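# Unfold the pallet collar and set it square on pallet

## Task

Unfold the pallet collar into its open shape and place it so it sits squarely on the pallet.

## Robot and tools

Setup: four identical Kinova Gen3 arms named arm1, arm2, arm3 and arm4. Each has seven revolute joints, a Robotiq 2F-85 two-finger gripper and a wrist camera. A hand reaches roughly 1.0 m from its joint-1 axis. Two room cameras, cam_high and cam_low, are fixed and belong to no arm.

Frames: everything shares one scene frame with its origin on the floor and +z up. Arm feet (base_link, metres, quaternion wxyz), each facing along its own +x: arm1 x=-0.435 y=-0.871 z=+0.822 q=(+0.750, +0.002, +0.000, +0.662); arm2 x=+0.211 y=-0.881 z=+0.768 q=(+0.687, +0.000, +0.000, +0.727); arm3 x=+1.000 y=-0.055 z=+0.775 q=(+0.072, -0.004, +0.003, -0.997); arm4 x=-0.897 y=-0.144 z=+0.794 q=(+0.991, +0.000, +0.006, -0.137). The hand point lies between the finger pads, about 2 cm behind the fingertips when shut or half open, 0.5 cm when fully open. Hand z points along the fingers; the fingers open and close along hand y.

Tool move: one action for any subset of arms. Each arm is its own argument (arm1..arm4), holding "joints" and optionally "min_time_s". "joints" is a map from joint name to an absolute target, not an offset: joint1_rad to joint7_rad in radians, plus gripper_m in metres (fingertip gap). Ranges and done-tolerances: joint1_rad, joint3_rad, joint5_rad, joint7_rad -69.115 to 69.115; joint2_rad -2.249 to 2.249; joint4_rad -2.579 to 2.579; joint6_rad -2.099 to 2.099 (all ±0.01); gripper_m 0 to 0.085 (±0.003). Meaning: joint1 swings the whole arm about the vertical foot axis, positive clockwise from above, 0 pointing along the foot's +x; joint2 is the shoulder, 0 upright, positive leans forward; joint3 twists the upper arm; joint4 is the elbow, 0 straight, positive bends the same way positive joint2 leans (with joint3 at 0); joint5 twists the forearm; joint6 is the wrist, 0 straight, positive bends like positive joint4 (with joint5 at 0); joint7 rolls the hand, positive counter-clockwise viewed from behind. min_time_s (0.1 to 8 s) sets the shortest duration of that arm's motions; it never slows other arms. One action may not exceed 15 s. Omitted arms or joints get nothing new but may keep pushing toward an old target. Unknown keys make the call invalid; out-of-range values get it refused, and a refusal cancels the rest of that reply's move, wait and finished_scene calls. "cameras" is a list from arm1_cam_wrist, arm2_cam_wrist, arm3_cam_wrist, arm4_cam_wrist, cam_high, cam_low, or ["all"]; [] means none; omitted gives all for an empty move, none otherwise. An empty move returns full state, all images and the scene number.

Motion: speed caps are 1.39 rad/s for joints 1-4 and 1.22 rad/s for 5-7, acceleration caps 1 and 10 rad/s² respectively. Joints of one arm start and finish together, so the hand can sweep a wide arc. After big moves an arm may still be short of target when results return. Arms do not wait for one another.

Other tools: wait(seconds 0 to 10, optional cameras) lets time pass with no new command. zoom_image(camera, region [x0, y0, x1, y1] pixels, origin top-left, at most 504 by 504) magnifies a camera from the newest image set. finished_scene(scene = current scene number) ends the scene irreversibly; the goal must hold with the arms passive.

Reading results: a "move" line lists each moved arm as done or its worst status. joint_status per joint: done; off_target (resting off target, may still push); time_out (target dropped, holds position); not_followed (a safety check blocked the arm's targets, gripper still runs; it may retry later). "as last shown" lists arms not in the action; their status reads "not commanded" and missing lines are unchanged. on_its_own reports uncommanded behaviour. Joint velocities are rad/s in joint order; "within noise" means at rest. Joint torques are in joint order, positive toward increasing angle, with per-arm offset, scale and noise. Flange force is the external force along hand x y z, includes held weight, is noisy during acceleration and may say "no reading". The "pictures" line gives the image order; images may lag the state slightly. MOTOR HOT appears at 60 °C; at 75 °C an OVER-TEMPERATURE FAULT lets the arm sag for 30-60 s, and affected keys say limit_stop_at_motor_heat (resend targets). Holding loads, stretching out or pushing at the unreachable heats motors.

Cameras: calibration lines (K, distortion D, T_world_to_cam mapping scene to camera frame, pos_world) were given for scene 1; fixed cameras may have moved up to 2.3° and 9 mm, and wrist camera poses depend on reported joints. Trust image centres most.

Avoid: robot-to-robot pressing (incl. one gripper closing on another's fingers), which fails the scene; hard hits; torque faults (sensor limits 104.5 N m joints 1-4, 51.3 N m joints 5-7, or deviation above 5° from plan), which freeze an arm for 10 s. The arms keep pushing on contact. Never knock objects out of the workspace or onto the floor, drop parts, release moving parts, or slam. Grip hardest by opening wide and closing far below the object's width; avoid hard grips on supported parts and heavy twisting loads. Loose objects can be nudged by outside disturbances. Quick, smooth work is preferred.

Each tool is called after ">>>" as a command line: name --argument value for each argument, lists and objects as JSON in quotes; but a table of rows of numbers goes row by row, as --pt "numbers of a row", without its own name.

## Session

I'll start by looking at the current state and all cameras.

>>> move

Scene clock: 0.00 s.
Joint torques (N m): no reading
Flange force (N): no reading
Joint velocities: within noise
arm1.joint_positions: joint1_rad=-0.505 joint2_rad=-0.330 joint3_rad=-0.093 joint4_rad=+1.536 joint5_rad=-0.067 joint6_rad=+1.972 joint7_rad=+1.328 gripper_m=+0.085
arm1.joint_status: not commanded
arm1.hand: x=-0.4993 y=-0.7430 z=+1.3066 quat_wxyz=(+0.022, +0.789, -0.614, +0.009) (m; scene frame)
arm2.joint_positions: joint1_rad=-0.369 joint2_rad=-0.397 joint3_rad=-0.048 joint4_rad=+1.558 joint5_rad=-0.012 joint6_rad=+1.998 joint7_rad=+1.875 gripper_m=+0.085
arm2.joint_status: not commanded
arm2.hand: x=+0.1730 y=-0.7659 z=+1.2549 quat_wxyz=(+0.003, +0.922, -0.386, +0.009) (m; scene frame)
arm3.joint_positions: joint1_rad=-0.405 joint2_rad=-0.405 joint3_rad=-0.089 joint4_rad=+1.554 joint5_rad=+0.018 joint6_rad=+2.046 joint7_rad=+1.803 gripper_m=+0.085
arm3.joint_status: not commanded
arm3.hand: x=+0.9066 y=-0.1012 z=+1.2654 quat_wxyz=(+0.035, -0.909, -0.414, -0.019) (m; scene frame)
arm4.joint_positions: joint1_rad=-0.417 joint2_rad=-0.357 joint3_rad=-0.027 joint4_rad=+1.431 joint5_rad=-0.011 joint6_rad=+2.030 joint7_rad=+1.200 gripper_m=+0.085
arm4.joint_status: not commanded
arm4.hand: x=-0.7489 y=-0.1409 z=+1.3100 quat_wxyz=(-0.011, -0.099, -0.995, -0.005) (m; scene frame)
pictures: arm1_cam_wrist, arm2_cam_wrist, arm3_cam_wrist, arm4_cam_wrist, cam_high, cam_low

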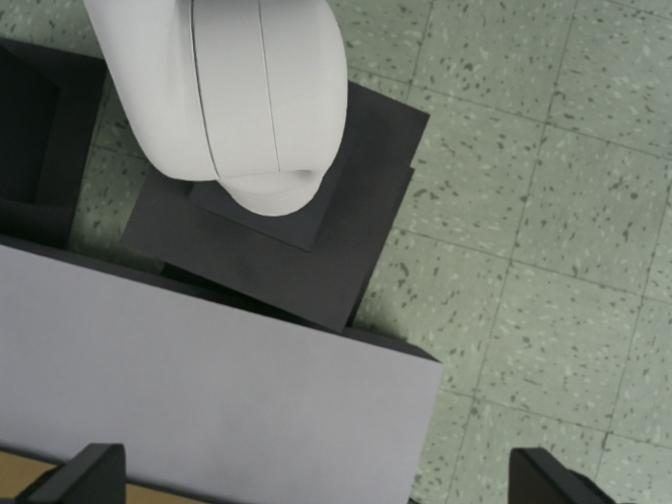

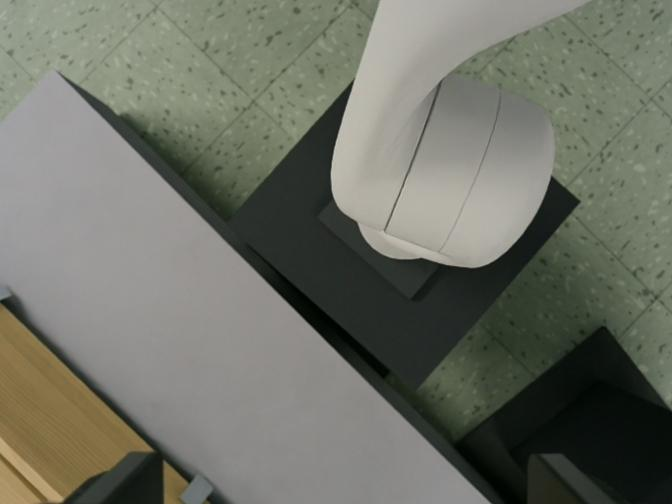

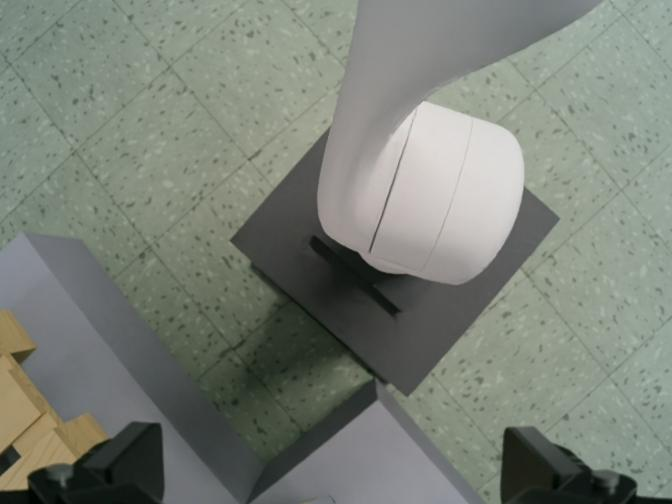

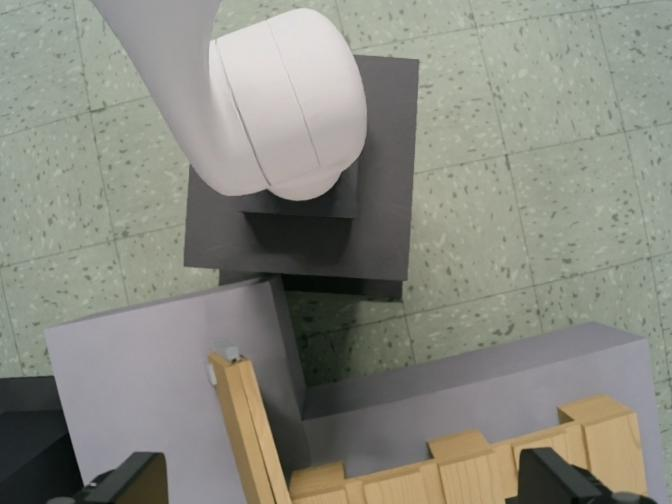

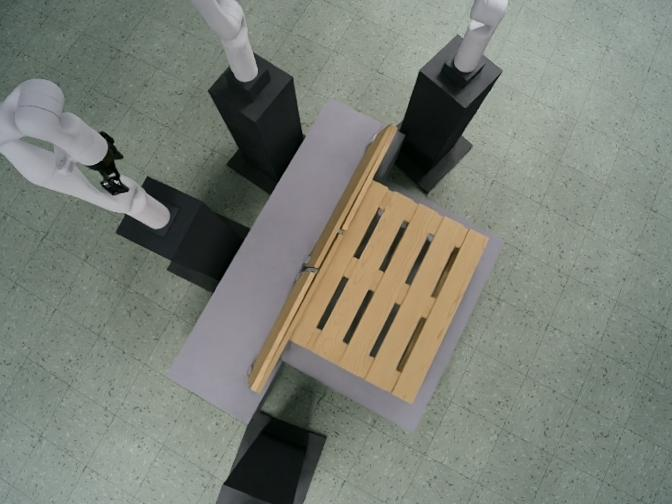

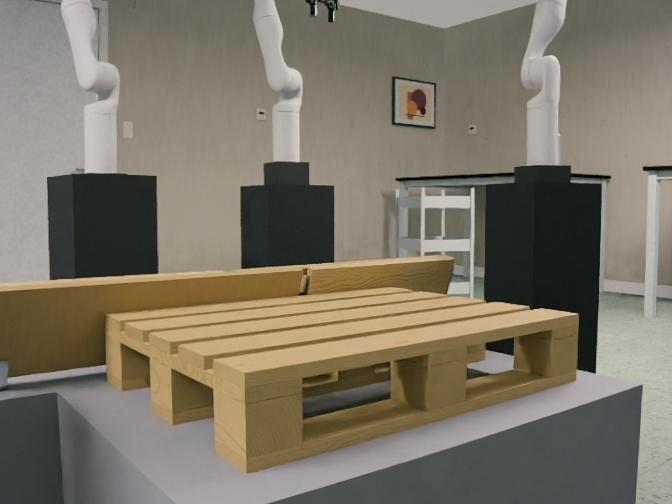

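>>> zoom_image --camera "cam_high" --region '[160, 80, 510, 440]'

>>> zoom_image --camera "cam_high" --region '[230, 110, 420, 250]'

>>> zoom_image --camera "cam_high" --region '[230, 250, 420, 400]'

>>> zoom_image --camera "cam_low" --region '[0, 230, 480, 500]'

>>> zoom_image --camera "arm4_cam_wrist" --region '[180, 300, 672, 504]'

>>> zoom_image --camera "arm2_cam_wrist" --region '[0, 260, 300, 504]'

Scaled by 1.400 from the camera's 672x504 image, which has a finer 960x720 frame.

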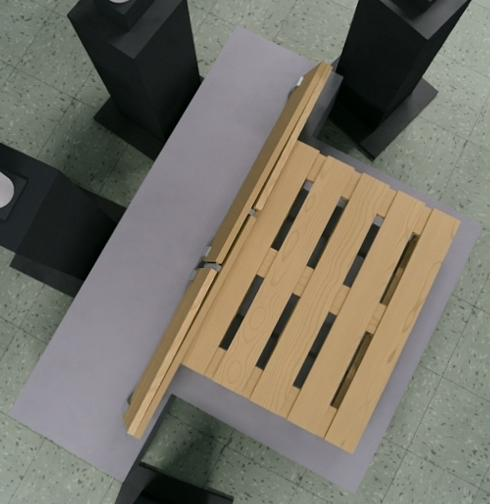

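Scaled by 2.653 from the camera's 672x504 image, which has a finer 960x720 frame.

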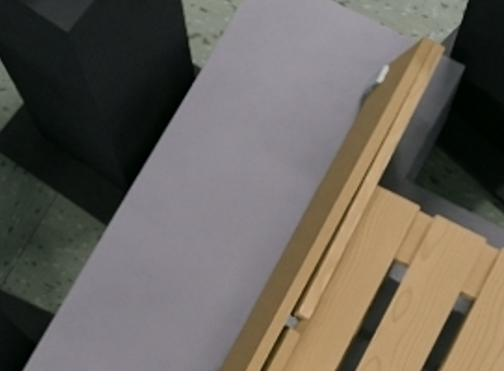

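Scaled by 2.653 from the camera's 672x504 image, which has a finer 960x720 frame.

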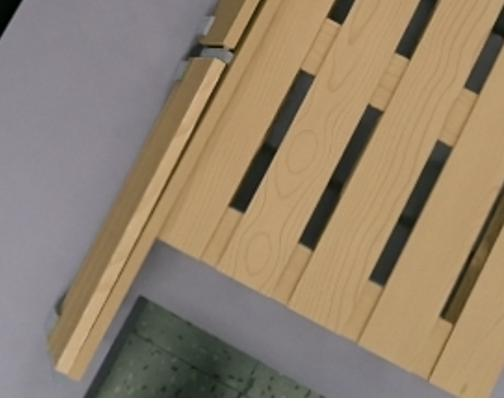

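Scaled by 1.050 from the camera's 672x504 image, which has a finer 960x720 frame.

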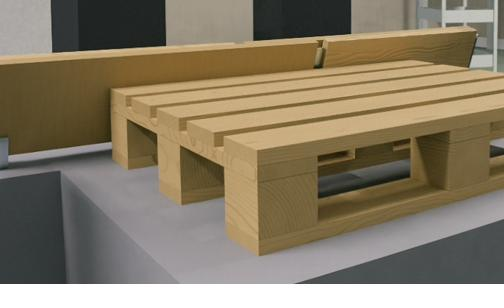

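Scaled by 1.024.

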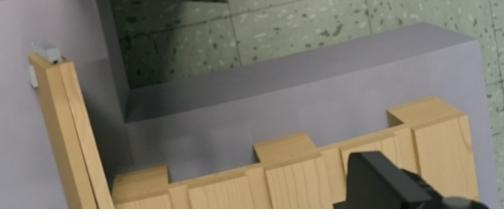

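Scaled by 1.680.

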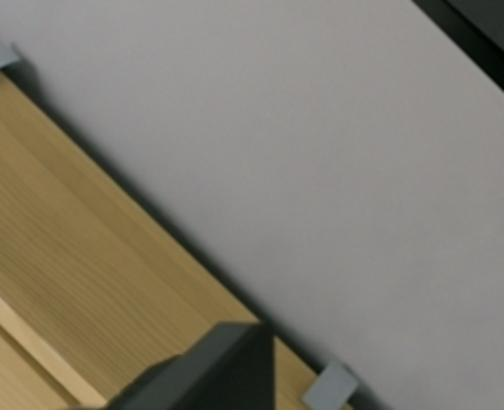

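>>> zoom_image --camera "cam_low" --region '[180, 300, 340, 480]'

>>> zoom_image --camera "cam_low" --region '[0, 250, 180, 420]'

>>> zoom_image --camera "cam_low" --region '[260, 230, 500, 380]'

>>> zoom_image --camera "cam_low" --region '[440, 270, 660, 430]'

>>> zoom_image --camera "cam_high" --region '[280, 220, 380, 300]'

>>> zoom_image --camera "cam_high" --region '[235, 330, 335, 410]'

>>> zoom_image --camera "cam_high" --region '[340, 110, 440, 200]'

Scaled by 2.800 from the camera's 672x504 image, which has a finer 960x720 frame.

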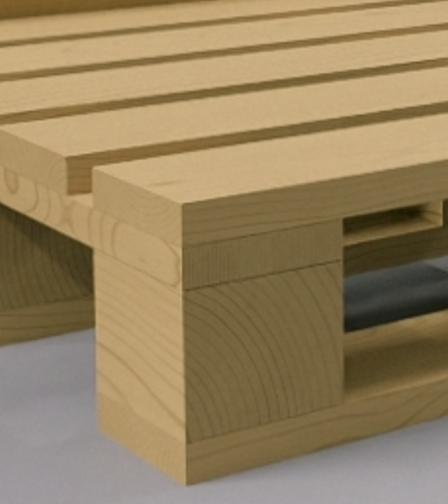

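Scaled by 2.800 from the camera's 672x504 image, which has a finer 960x720 frame.

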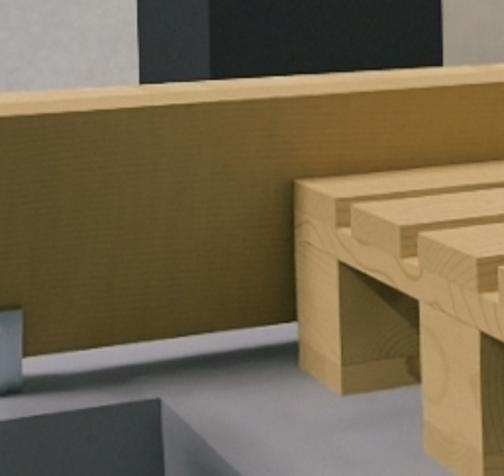

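Scaled by 2.100 from the camera's 672x504 image, which has a finer 960x720 frame.

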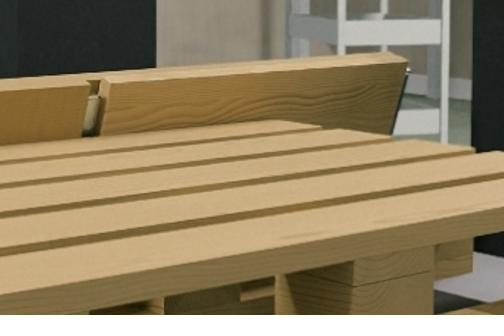

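Scaled by 2.291 from the camera's 672x504 image, which has a finer 960x720 frame.

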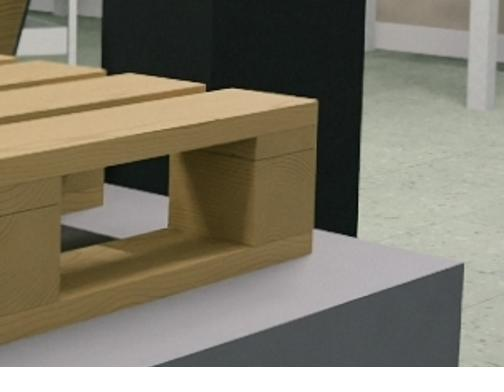

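Scaled by 5.040 from the camera's 672x504 image, which has a finer 960x720 frame.

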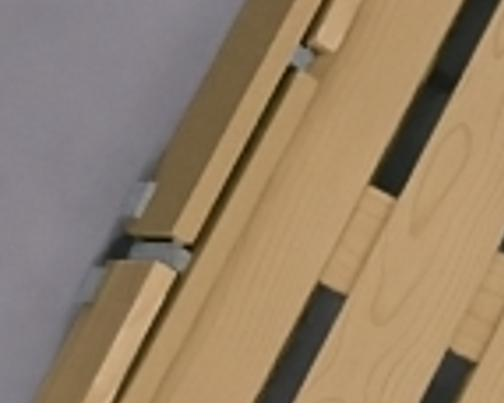

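Scaled by 5.040 from the camera's 672x504 image, which has a finer 960x720 frame.

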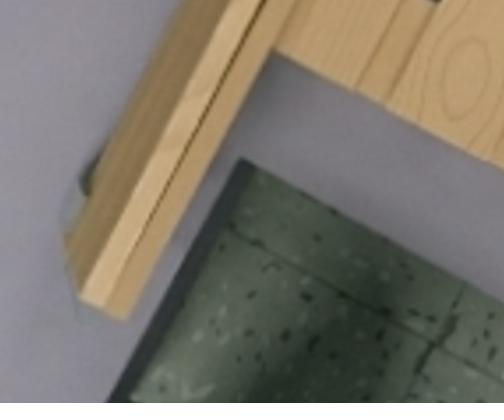

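Scaled by 5.040 from the camera's 672x504 image, which has a finer 960x720 frame.

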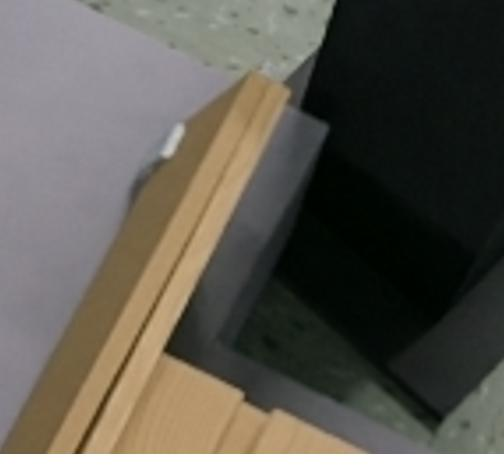

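>>> move --arm1 '{"joints": {"joint1_rad": -0.4038, "joint2_rad": 0.7961, "joint3_rad": 0.0, "joint4_rad": 1.6435, "joint5_rad": 0.0, "joint6_rad": 0.7020, "joint7_rad": 2.8623}, "min_time_s": 3}' --arm2 '{"joints": {"joint1_rad": -0.4677, "joint2_rad": 0.8162, "joint3_rad": 0.0, "joint4_rad": 1.3637, "joint5_rad": 0.0, "joint6_rad": 0.9617, "joint7_rad": 2.6173}, "min_time_s": 3}' --arm3 '{"joints": {"joint1_rad": -0.1573, "joint2_rad": 0.8338, "joint3_rad": 0.0, "joint4_rad": 1.3523, "joint5_rad": 0.0, "joint6_rad": 0.9555, "joint7_rad": 1.2694}, "min_time_s": 3}' --arm4 '{"joints": {"joint1_rad": -0.9214, "joint2_rad": 0.9263, "joint3_rad": 0.0, "joint4_rad": 1.1971, "joint5_rad": 0.0, "joint6_rad": 1.0182, "joint7_rad": -0.6466}, "min_time_s": 3}' --cameras '["all"]'

Scene clock: 76.77 s.
Joint torques (N m): arm1=[1.46 -19.65 1 -6.36 0.58 0.37 -0.33] | arm2=[-0.89 -22.75 0.87 -5.96 0.23 0.07 0.06] | arm3=[0.44 -20.09 1.61 -6.37 -0.23 -0.25 -0.22] | arm4=[1.47 -23.3 2.29 -7.39 -0.21 0.67 0.29]
Flange force (N): arm1=[-1.6 4.1 0.7] | arm2=[-1.9 -7.1 -0.6] | arm3=[-0.5 0.1 -4.4] | arm4=[1.2 -3.7 0.2]
move: arm1 done; arm2 done; arm3 done; arm4 done
Joint velocities: within noise
arm1.joint_positions: joint1_rad=-0.404 joint2_rad=+0.796 joint3_rad=+0.000 joint4_rad=+1.644 joint5_rad=+0.000 joint6_rad=+0.702 joint7_rad=+2.862 gripper_m=+0.085
arm1.joint_status: all done
arm1.hand: x=-0.5496 y=-0.3798 z=+0.8518 quat_wxyz=(-0.002, +1.000, +0.000, -0.001) (m; scene frame)
arm2.joint_positions: joint1_rad=-0.468 joint2_rad=+0.816 joint3_rad=+0.000 joint4_rad=+1.364 joint5_rad=+0.000 joint6_rad=+0.962 joint7_rad=+2.617 gripper_m=+0.085
arm2.joint_status: all done
arm2.hand: x=-0.0493 y=-0.3795 z=+0.8500 quat_wxyz=(+0.000, +1.000, +0.000, +0.000) (m; scene frame)
arm3.joint_positions: joint1_rad=-0.157 joint2_rad=+0.834 joint3_rad=+0.000 joint4_rad=+1.352 joint5_rad=+0.000 joint6_rad=+0.956 joint7_rad=+1.269 gripper_m=+0.085
arm3.joint_status: all done
arm3.hand: x=+0.4504 y=-0.2011 z=+0.8536 quat_wxyz=(+0.003, -1.000, +0.000, +0.004) (m; scene frame)
arm4.joint_positions: joint1_rad=-0.921 joint2_rad=+0.926 joint3_rad=+0.000 joint4_rad=+1.197 joint5_rad=+0.000 joint6_rad=+1.018 joint7_rad=-0.647 gripper_m=+0.085
arm4.joint_status: all done
arm4.hand: x=-0.3996 y=+0.1999 z=+0.8496 quat_wxyz=(+0.005, -0.707, -0.707, +0.004) (m; scene frame)
pictures: arm1_cam_wrist, arm2_cam_wrist, arm3_cam_wrist, arm4_cam_wrist, cam_high, cam_low
camera_calibration:
arm1_cam_wrist: T_world_to_cam=[[0.0126794, -0.999485, 0.0294859, -0.40308], [-0.999561, -0.0118801, 0.0271275, -0.52408], [-0.0267633, -0.0298169, -0.999197, 0.974312], [0, 0, 0, 1]] pos_world=[-0.492663, -0.380047, 0.999632]
arm2_cam_wrist: T_world_to_cam=[[0.00577405, -0.999982, -0.00160569, -0.379183], [-0.999979, -0.00577857, 0.00282977, 0.00101027], [-0.002839, 0.00158932, -0.999995, 0.994694], [0, 0, 0, 1]] pos_world=[0.0060236, -0.380751, 0.994077]
arm3_cam_wrist: T_world_to_cam=[[0.0115334, -0.999916, -0.00597092, -0.202003], [-0.999702, -0.0116589, 0.0214281, 0.482184], [-0.0214959, 0.00572201, -0.999753, 1.01179], [0, 0, 0, 1]] pos_world=[0.506119, -0.202154, 0.999999]
arm4_cam_wrist: T_world_to_cam=[[0.999967, 0.00435157, -0.00692537, 0.402965], [0.00433134, -0.999986, -0.00293242, 0.25483], [-0.00693803, 0.00290233, -0.999972, 0.995049], [0, 0, 0, 1]] pos_world=[-0.397152, 0.250185, 0.998559]

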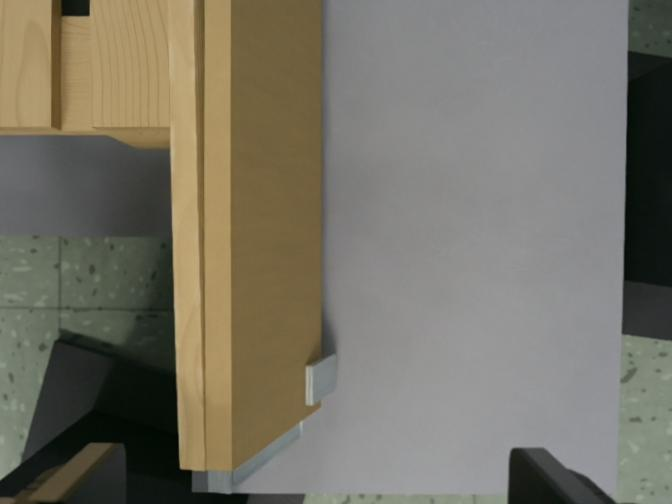

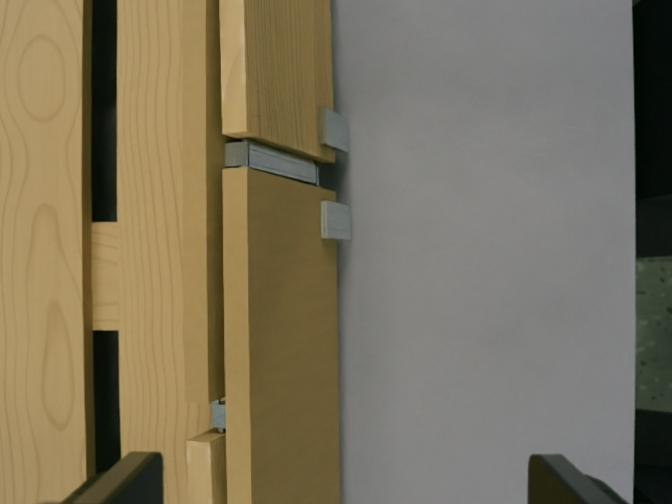

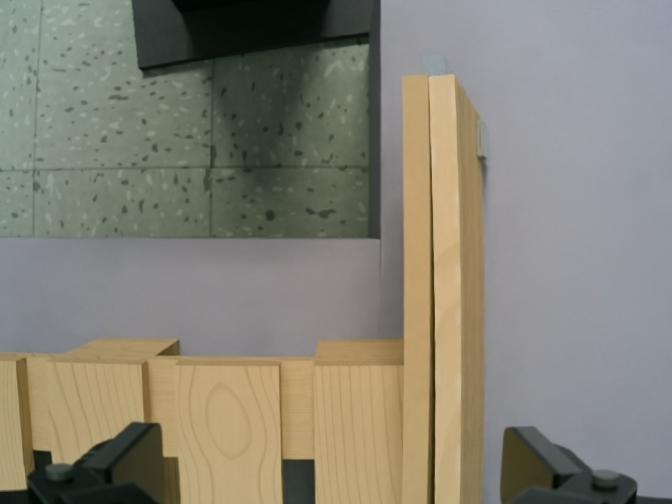

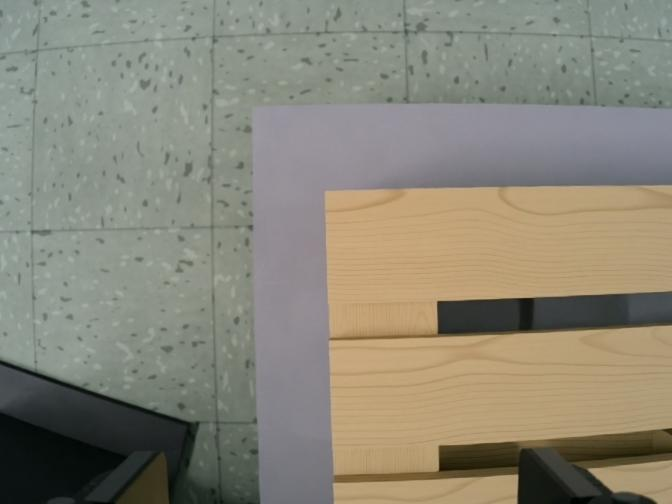

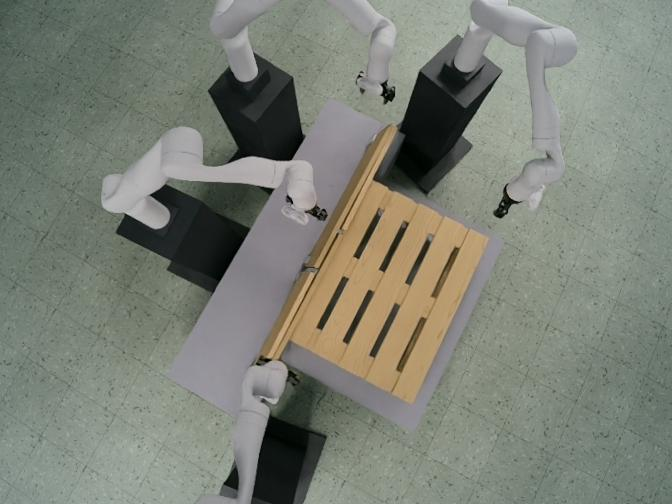

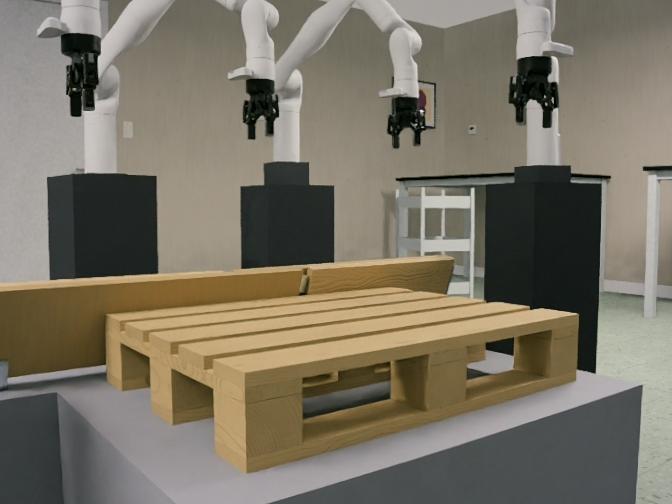

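>>> zoom_image --camera "arm2_cam_wrist" --region '[160, 60, 380, 280]'

>>> zoom_image --camera "arm2_cam_wrist" --region '[150, 350, 350, 504]'

>>> zoom_image --camera "arm1_cam_wrist" --region '[150, 330, 360, 504]'

>>> zoom_image --camera "arm1_cam_wrist" --region '[80, 0, 340, 200]'

>>> zoom_image --camera "arm3_cam_wrist" --region '[370, 30, 520, 200]'

>>> zoom_image --camera "arm3_cam_wrist" --region '[300, 320, 520, 504]'

Scaled by 2.291.

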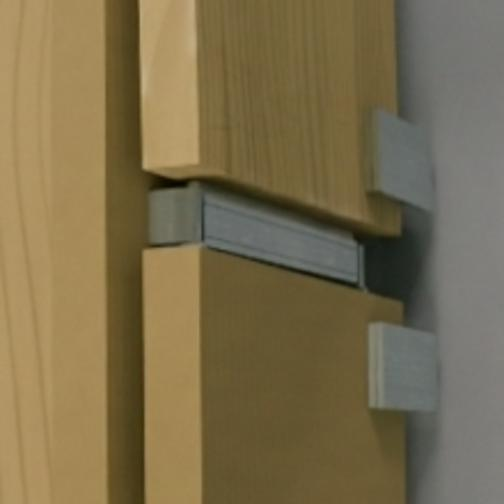

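Scaled by 2.520.

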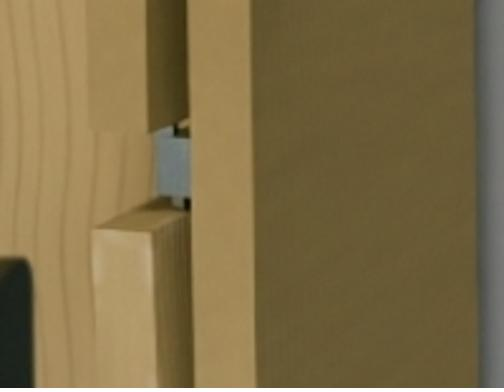

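Scaled by 2.400.

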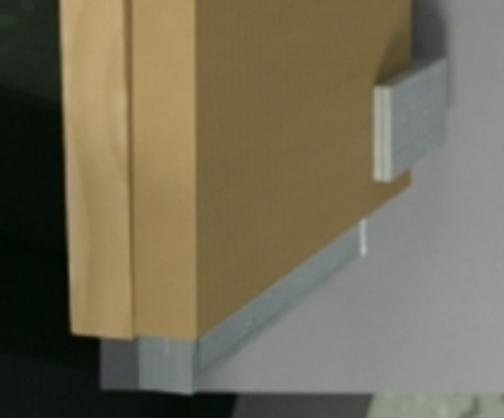

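Scaled by 1.938.

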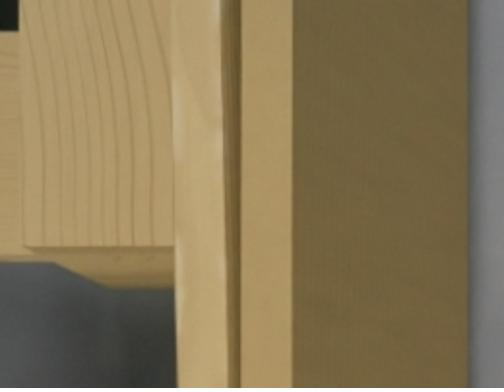

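Scaled by 2.965.

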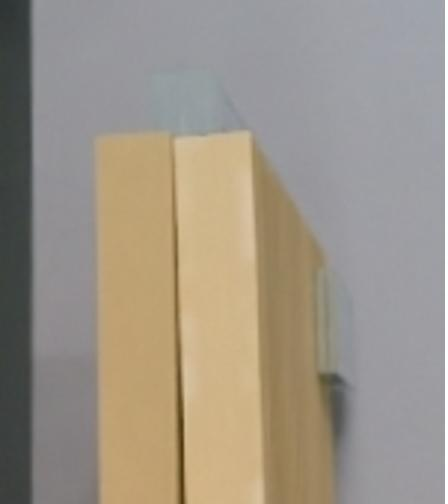

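Scaled by 2.291.

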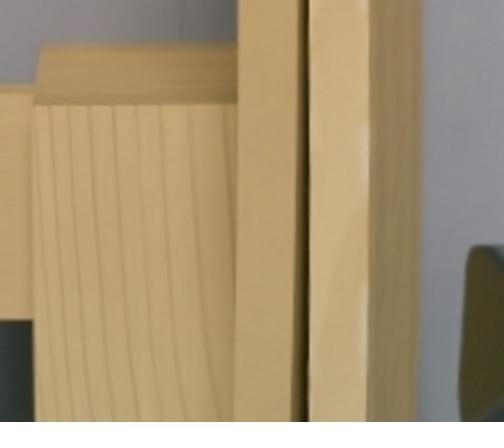

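>>> move --arm1 '{"joints": {"joint1_rad": -0.4477, "joint2_rad": 1.2135, "joint3_rad": 0.0, "joint4_rad": 1.2399, "joint5_rad": 0.0, "joint6_rad": 0.6882, "joint7_rad": 4.389}, "min_time_s": 2.5}' --arm2 '{"joints": {"joint1_rad": -0.3320, "joint2_rad": 1.1555, "joint3_rad": 0.0, "joint4_rad": 1.1529, "joint5_rad": 0.0, "joint6_rad": 0.8332, "joint7_rad": 4.3238}, "min_time_s": 2.5}' --arm3 '{"joints": {"joint1_rad": 0.5079, "joint2_rad": 1.0253, "joint3_rad": 0.0, "joint4_rad": 0.9267, "joint5_rad": 0.0, "joint6_rad": 1.1896, "joint7_rad": 3.5053}, "min_time_s": 2.5}' --arm4 '{"joints": {"joint1_rad": -0.5205, "joint2_rad": 0.7073, "joint3_rad": 0.0, "joint4_rad": 1.6936, "joint5_rad": 0.0, "joint6_rad": 0.7407, "joint7_rad": -3.3874}, "min_time_s": 2.5}' --cameras '["arm1_cam_wrist", "arm2_cam_wrist", "arm3_cam_wrist", "arm4_cam_wrist"]'

>>> zoom_image --camera "arm2_cam_wrist" --region '[60, 150, 300, 390]'

>>> zoom_image --camera "arm2_cam_wrist" --region '[380, 150, 620, 390]'

>>> zoom_image --camera "arm1_cam_wrist" --region '[100, 150, 400, 450]'

Scene clock: 116.93 s.
Joint torques (N m): arm1=[1.44 -24.32 1.07 -6.32 0.54 0.3 -0.34] | arm2=[-0.87 -25.91 1.09 -5.32 0.1 -0.06 0.05] | arm3=[0.32 -23.34 1.67 -7.42 -0.16 -0.33 -0.24] | arm4=[1.61 -18.67 2.42 -5.75 -0.13 0.73 0.28]
Flange force (N): arm1=[-4.5 -0.9 0.0] | arm2=[8.3 -1.4 1.1] | arm3=[0.3 -0.6 -4.1] | arm4=[-3.4 2.7 0.2]
move: arm1 done; arm2 done; arm3 done; arm4 done
Joint velocities: within noise
arm1.joint_positions: joint1_rad=-0.448 joint2_rad=+1.213 joint3_rad=+0.000 joint4_rad=+1.240 joint5_rad=+0.000 joint6_rad=+0.688 joint7_rad=+4.389 gripper_m=+0.085
arm1.joint_status: all done
arm1.hand: x=-0.6000 y=-0.2993 z=+0.7023 quat_wxyz=(-0.002, +0.707, +0.707, +0.000) (m; scene frame)
arm2.joint_positions: joint1_rad=-0.332 joint2_rad=+1.155 joint3_rad=+0.000 joint4_rad=+1.153 joint5_rad=+0.000 joint6_rad=+0.833 joint7_rad=+4.324 gripper_m=+0.085
arm2.joint_status: all done
arm2.hand: x=+0.0008 y=-0.2995 z=+0.7001 quat_wxyz=(+0.000, +0.707, +0.707, +0.000) (m; scene frame)
arm3.joint_positions: joint1_rad=+0.508 joint2_rad=+1.025 joint3_rad=+0.000 joint4_rad=+0.927 joint5_rad=+0.000 joint6_rad=+1.190 joint7_rad=+3.505 gripper_m=+0.085
arm3.joint_status: all done
arm3.hand: x=+0.4002 y=+0.1988 z=+0.8564 quat_wxyz=(+0.005, -0.707, -0.707, +0.001) (m; scene frame)
arm4.joint_positions: joint1_rad=-0.521 joint2_rad=+0.707 joint3_rad=+0.000 joint4_rad=+1.694 joint5_rad=+0.000 joint6_rad=+0.741 joint7_rad=-3.387 gripper_m=+0.085
arm4.joint_status: all done
arm4.hand: x=-0.4197 y=-0.0501 z=+0.8495 quat_wxyz=(-0.004, -0.707, +0.707, +0.005) (m; scene frame)
pictures: arm1_cam_wrist, arm2_cam_wrist, arm3_cam_wrist, arm4_cam_wrist
camera_calibration:
arm1_cam_wrist: T_world_to_cam=[[0.99946, 0.0123206, 0.0304631, 0.57662], [0.0116764, -0.999706, 0.0212336, -0.254255], [0.0307158, -0.0208665, -0.99931, 0.863198], [0, 0, 0, 1]] pos_world=[-0.599854, -0.243273, 0.850436]
arm2_cam_wrist: T_world_to_cam=[[0.999983, 0.00577339, -0.00110284, 0.000488597], [0.00577595, -0.999981, 0.00233261, -0.24625], [-0.00108935, -0.00233894, -0.999997, 0.843605], [0, 0, 0, 1]] pos_world=[0.00185272, -0.244275, 0.844177]
arm3_cam_wrist: T_world_to_cam=[[0.999898, 0.0114876, -0.0085053, -0.395878], [0.0115489, -0.999907, 0.0071983, 0.240639], [-0.00842183, -0.00729579, -0.999938, 1.00865], [0, 0, 0, 1]] pos_world=[0.401553, 0.252524, 1.00348]
arm4_cam_wrist: T_world_to_cam=[[-0.999817, -0.00428617, 0.0186596, -0.437356], [-0.00427612, 0.999991, 0.000578695, 0.0985274], [-0.0186619, 0.000498798, -0.999826, 0.990266], [0, 0, 0, 1]] pos_world=[-0.418374, -0.100895, 0.998197]

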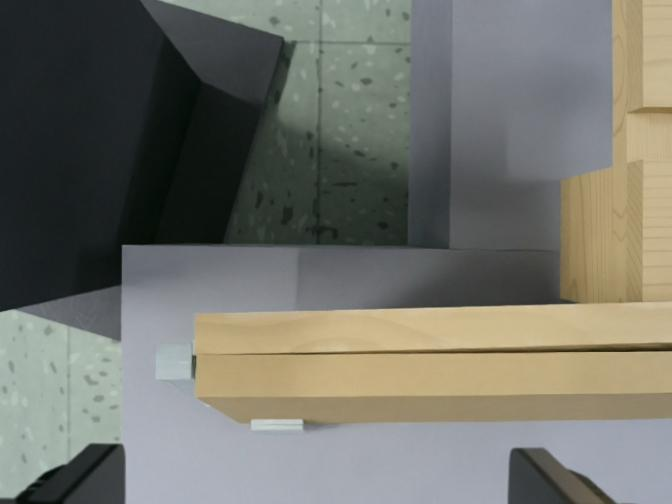

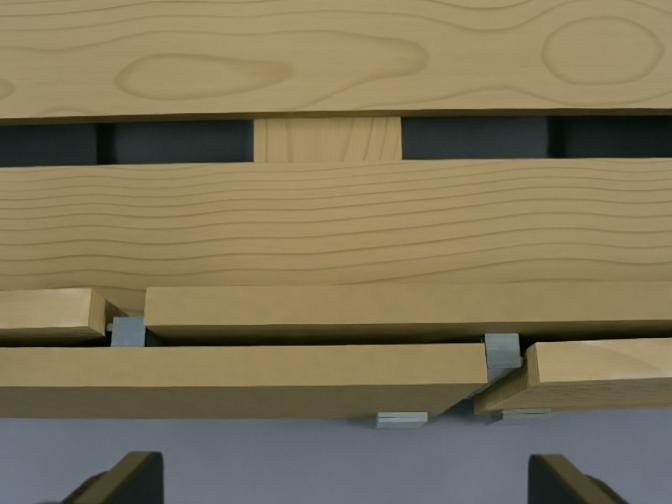

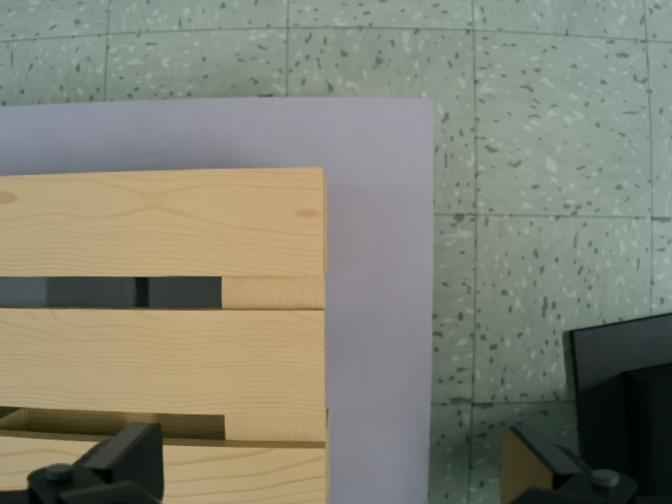

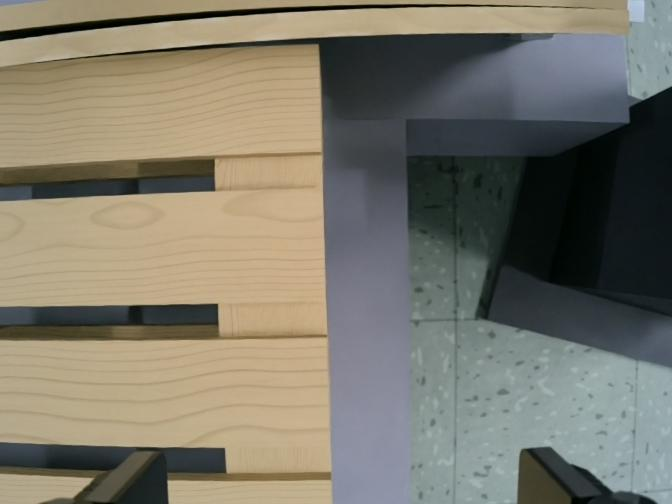

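Scaled by 2.100.

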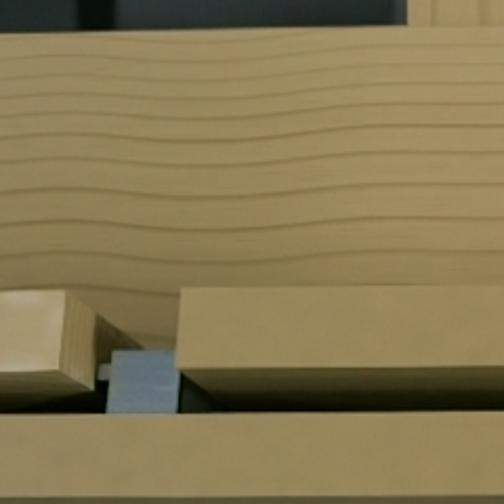

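Scaled by 2.100.

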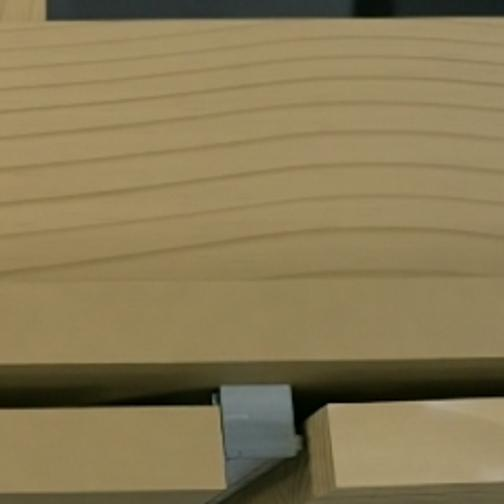

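Scaled by 1.680.

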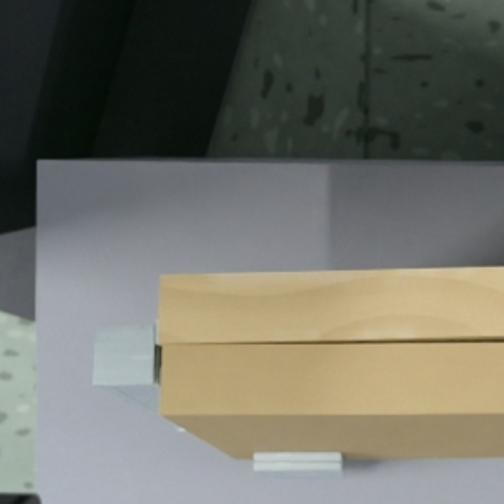

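>>> move --arm1 '{"joints": {"joint1_rad": 0.2371, "joint2_rad": 1.1830, "joint3_rad": 0.0, "joint4_rad": 1.2314, "joint5_rad": 0.0, "joint6_rad": 0.7272, "joint7_rad": 5.074}, "min_time_s": 2.5}' --arm2 '{"joints": {"joint1_rad": -0.1411, "joint2_rad": 1.1017, "joint3_rad": 0.0, "joint4_rad": 1.2987, "joint5_rad": 0.0, "joint6_rad": 0.7412, "joint7_rad": 4.5147}, "min_time_s": 2.5}' --arm3 '{"joints": {"joint1_rad": -0.3787, "joint2_rad": 1.1595, "joint3_rad": 0.0, "joint4_rad": 1.6707, "joint5_rad": 0.0, "joint6_rad": 0.3114, "joint7_rad": 4.1895}, "min_time_s": 3}' --cameras '["arm1_cam_wrist", "arm2_cam_wrist", "arm3_cam_wrist"]'

>>> move --arm4 '{"joints": {"joint1_rad": 0.1395, "joint2_rad": 1.1645, "joint3_rad": 0.0, "joint4_rad": 2.1407, "joint5_rad": 0.0, "joint6_rad": -0.1636, "joint7_rad": -4.2982}, "min_time_s": 2.5}' --cameras '["arm4_cam_wrist"]'

Scene clock: 158.67 s.
Joint torques (N m): arm1=[1.36 -24.39 1.01 -6.56 0.51 0.3 -0.35] | arm2=[-0.96 -24.86 1.03 -4.75 0.16 -0.04 0.08] | arm3=[0.47 -19.22 1.76 -1.8 -0.24 -0.36 -0.23] | arm4=[1.6 -18.67 2.28 -5.71 -0.11 0.74 0.29]
Flange force (N): arm1=[-2.8 -3.4 0.2] | arm2=[7.5 0.6 1.2] | arm3=[2.9 -1.2 -4.3] | arm4=[-3.5 2.6 0.2]
move: arm1 done; arm2 done; arm3 done
Joint velocities: within noise
arm1.joint_positions: joint1_rad=+0.237 joint2_rad=+1.183 joint3_rad=+0.000 joint4_rad=+1.231 joint5_rad=+0.000 joint6_rad=+0.727 joint7_rad=+5.074 gripper_m=+0.085
arm1.joint_status: all done
arm1.hand: x=-0.1999 y=-0.3195 z=+0.7211 quat_wxyz=(-0.002, +0.707, +0.707, +0.000) (m; scene frame)
arm2.joint_positions: joint1_rad=-0.141 joint2_rad=+1.102 joint3_rad=+0.000 joint4_rad=+1.299 joint5_rad=+0.000 joint6_rad=+0.741 joint7_rad=+4.515 gripper_m=+0.085
arm2.joint_status: all done
arm2.hand: x=+0.1208 y=-0.2995 z=+0.7000 quat_wxyz=(+0.000, +0.707, +0.707, +0.000) (m; scene frame)
arm3.joint_positions: joint1_rad=-0.379 joint2_rad=+1.160 joint3_rad=+0.000 joint4_rad=+1.671 joint5_rad=+0.000 joint6_rad=+0.311 joint7_rad=+4.189 gripper_m=+0.085
arm3.joint_status: all done
arm3.hand: x=+0.5685 y=-0.2739 z=+0.6198 quat_wxyz=(+0.004, +0.000, -1.000, -0.003) (m; scene frame)
arm4: as last shown
arm4.joint_positions: joint1_rad=-0.520 joint2_rad=+0.707 joint3_rad=+0.000 joint4_rad=+1.694 joint5_rad=+0.000 joint6_rad=+0.741 joint7_rad=-3.387 gripper_m=+0.085
pictures: arm1_cam_wrist, arm2_cam_wrist, arm3_cam_wrist
camera_calibration:
arm1_cam_wrist: T_world_to_cam=[[0.999458, 0.0125205, 0.0304597, 0.176568], [0.0118763, -0.999704, 0.021238, -0.279482], [0.0307166, -0.0208648, -0.99931, 0.869278], [0, 0, 0, 1]] pos_world=[-0.199854, -0.263473, 0.869236]
arm2_cam_wrist: T_world_to_cam=[[0.999983, 0.00577197, -0.00110227, -0.11951], [0.00577442, -0.999981, 0.00223263, -0.246958], [-0.00108936, -0.00223896, -0.999997, 0.84366], [0, 0, 0, 1]] pos_world=[0.121853, -0.244374, 0.844077]
arm3_cam_wrist: T_world_to_cam=[[-0.0113265, 0.99992, 0.00562719, 0.27604], [0.999925, 0.0113003, 0.00465967, -0.515709], [0.00459571, 0.00567955, -0.999973, 0.766253], [0, 0, 0, 1]] pos_world=[0.515276, -0.274543, 0.767083]

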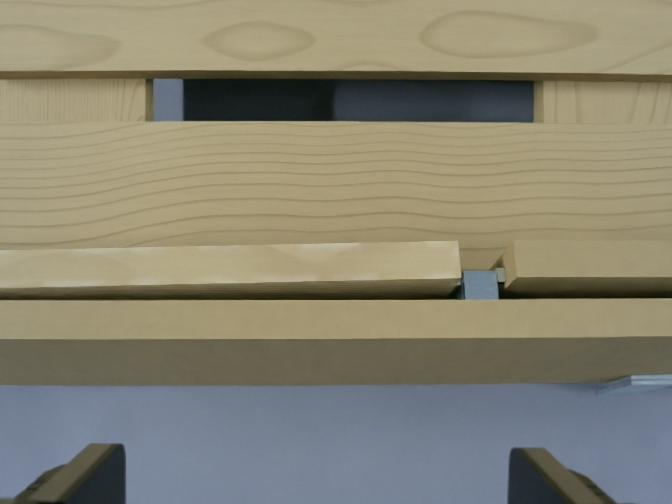

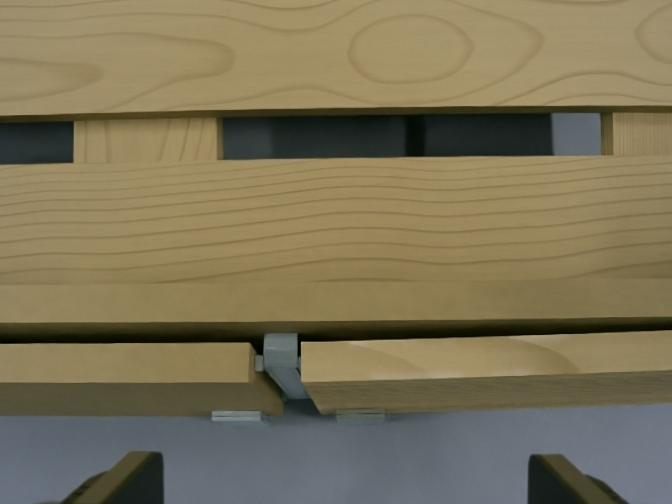

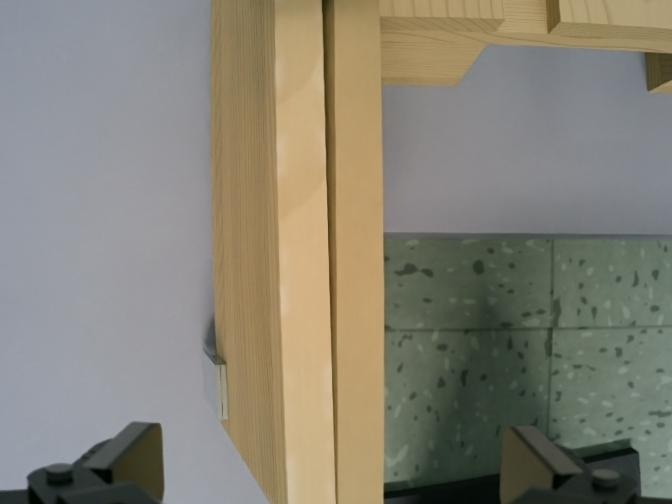

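Scene clock: 161.53 s.
Joint torques (N m): arm1=[1.42 -24.42 1.02 -6.59 0.53 0.31 -0.33] | arm2=[-0.92 -24.92 0.95 -4.73 0.13 -0.08 0.1] | arm3=[0.46 -19.23 1.76 -1.8 -0.21 -0.36 -0.22] | arm4=[1.69 -16.48 2.52 1.71 -0.15 0.74 0.3]
Flange force (N): arm1=[-2.9 -3.5 0.3] | arm2=[7.8 0.4 1.3] | arm3=[2.9 -1.3 -4.3] | arm4=[-0.5 5.6 -0.9]
move: arm4 done
Joint velocities: within noise
arm1, arm2, arm3: as last shown
arm4.joint_positions: joint1_rad=+0.139 joint2_rad=+1.164 joint3_rad=+0.000 joint4_rad=+2.141 joint5_rad=+0.000 joint6_rad=-0.164 joint7_rad=-4.298 gripper_m=+0.085
arm4.joint_status: all done
arm4.hand: x=-0.6028 y=-0.3013 z=+0.6196 quat_wxyz=(-0.006, +0.000, +1.000, +0.001) (m; scene frame)
pictures: arm4_cam_wrist
camera_calibration:
arm4_cam_wrist: T_world_to_cam=[[-0.00429518, 0.999962, 0.00762426, 0.29232], [0.999893, 0.00440139, -0.013969, 0.663452], [-0.014002, 0.00756344, -0.999873, 0.762152], [0, 0, 0, 1]] pos_world=[-0.651454, -0.300993, 0.769095]

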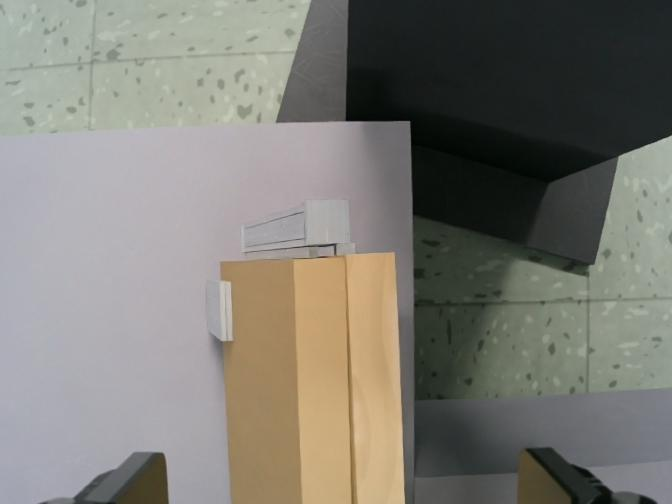

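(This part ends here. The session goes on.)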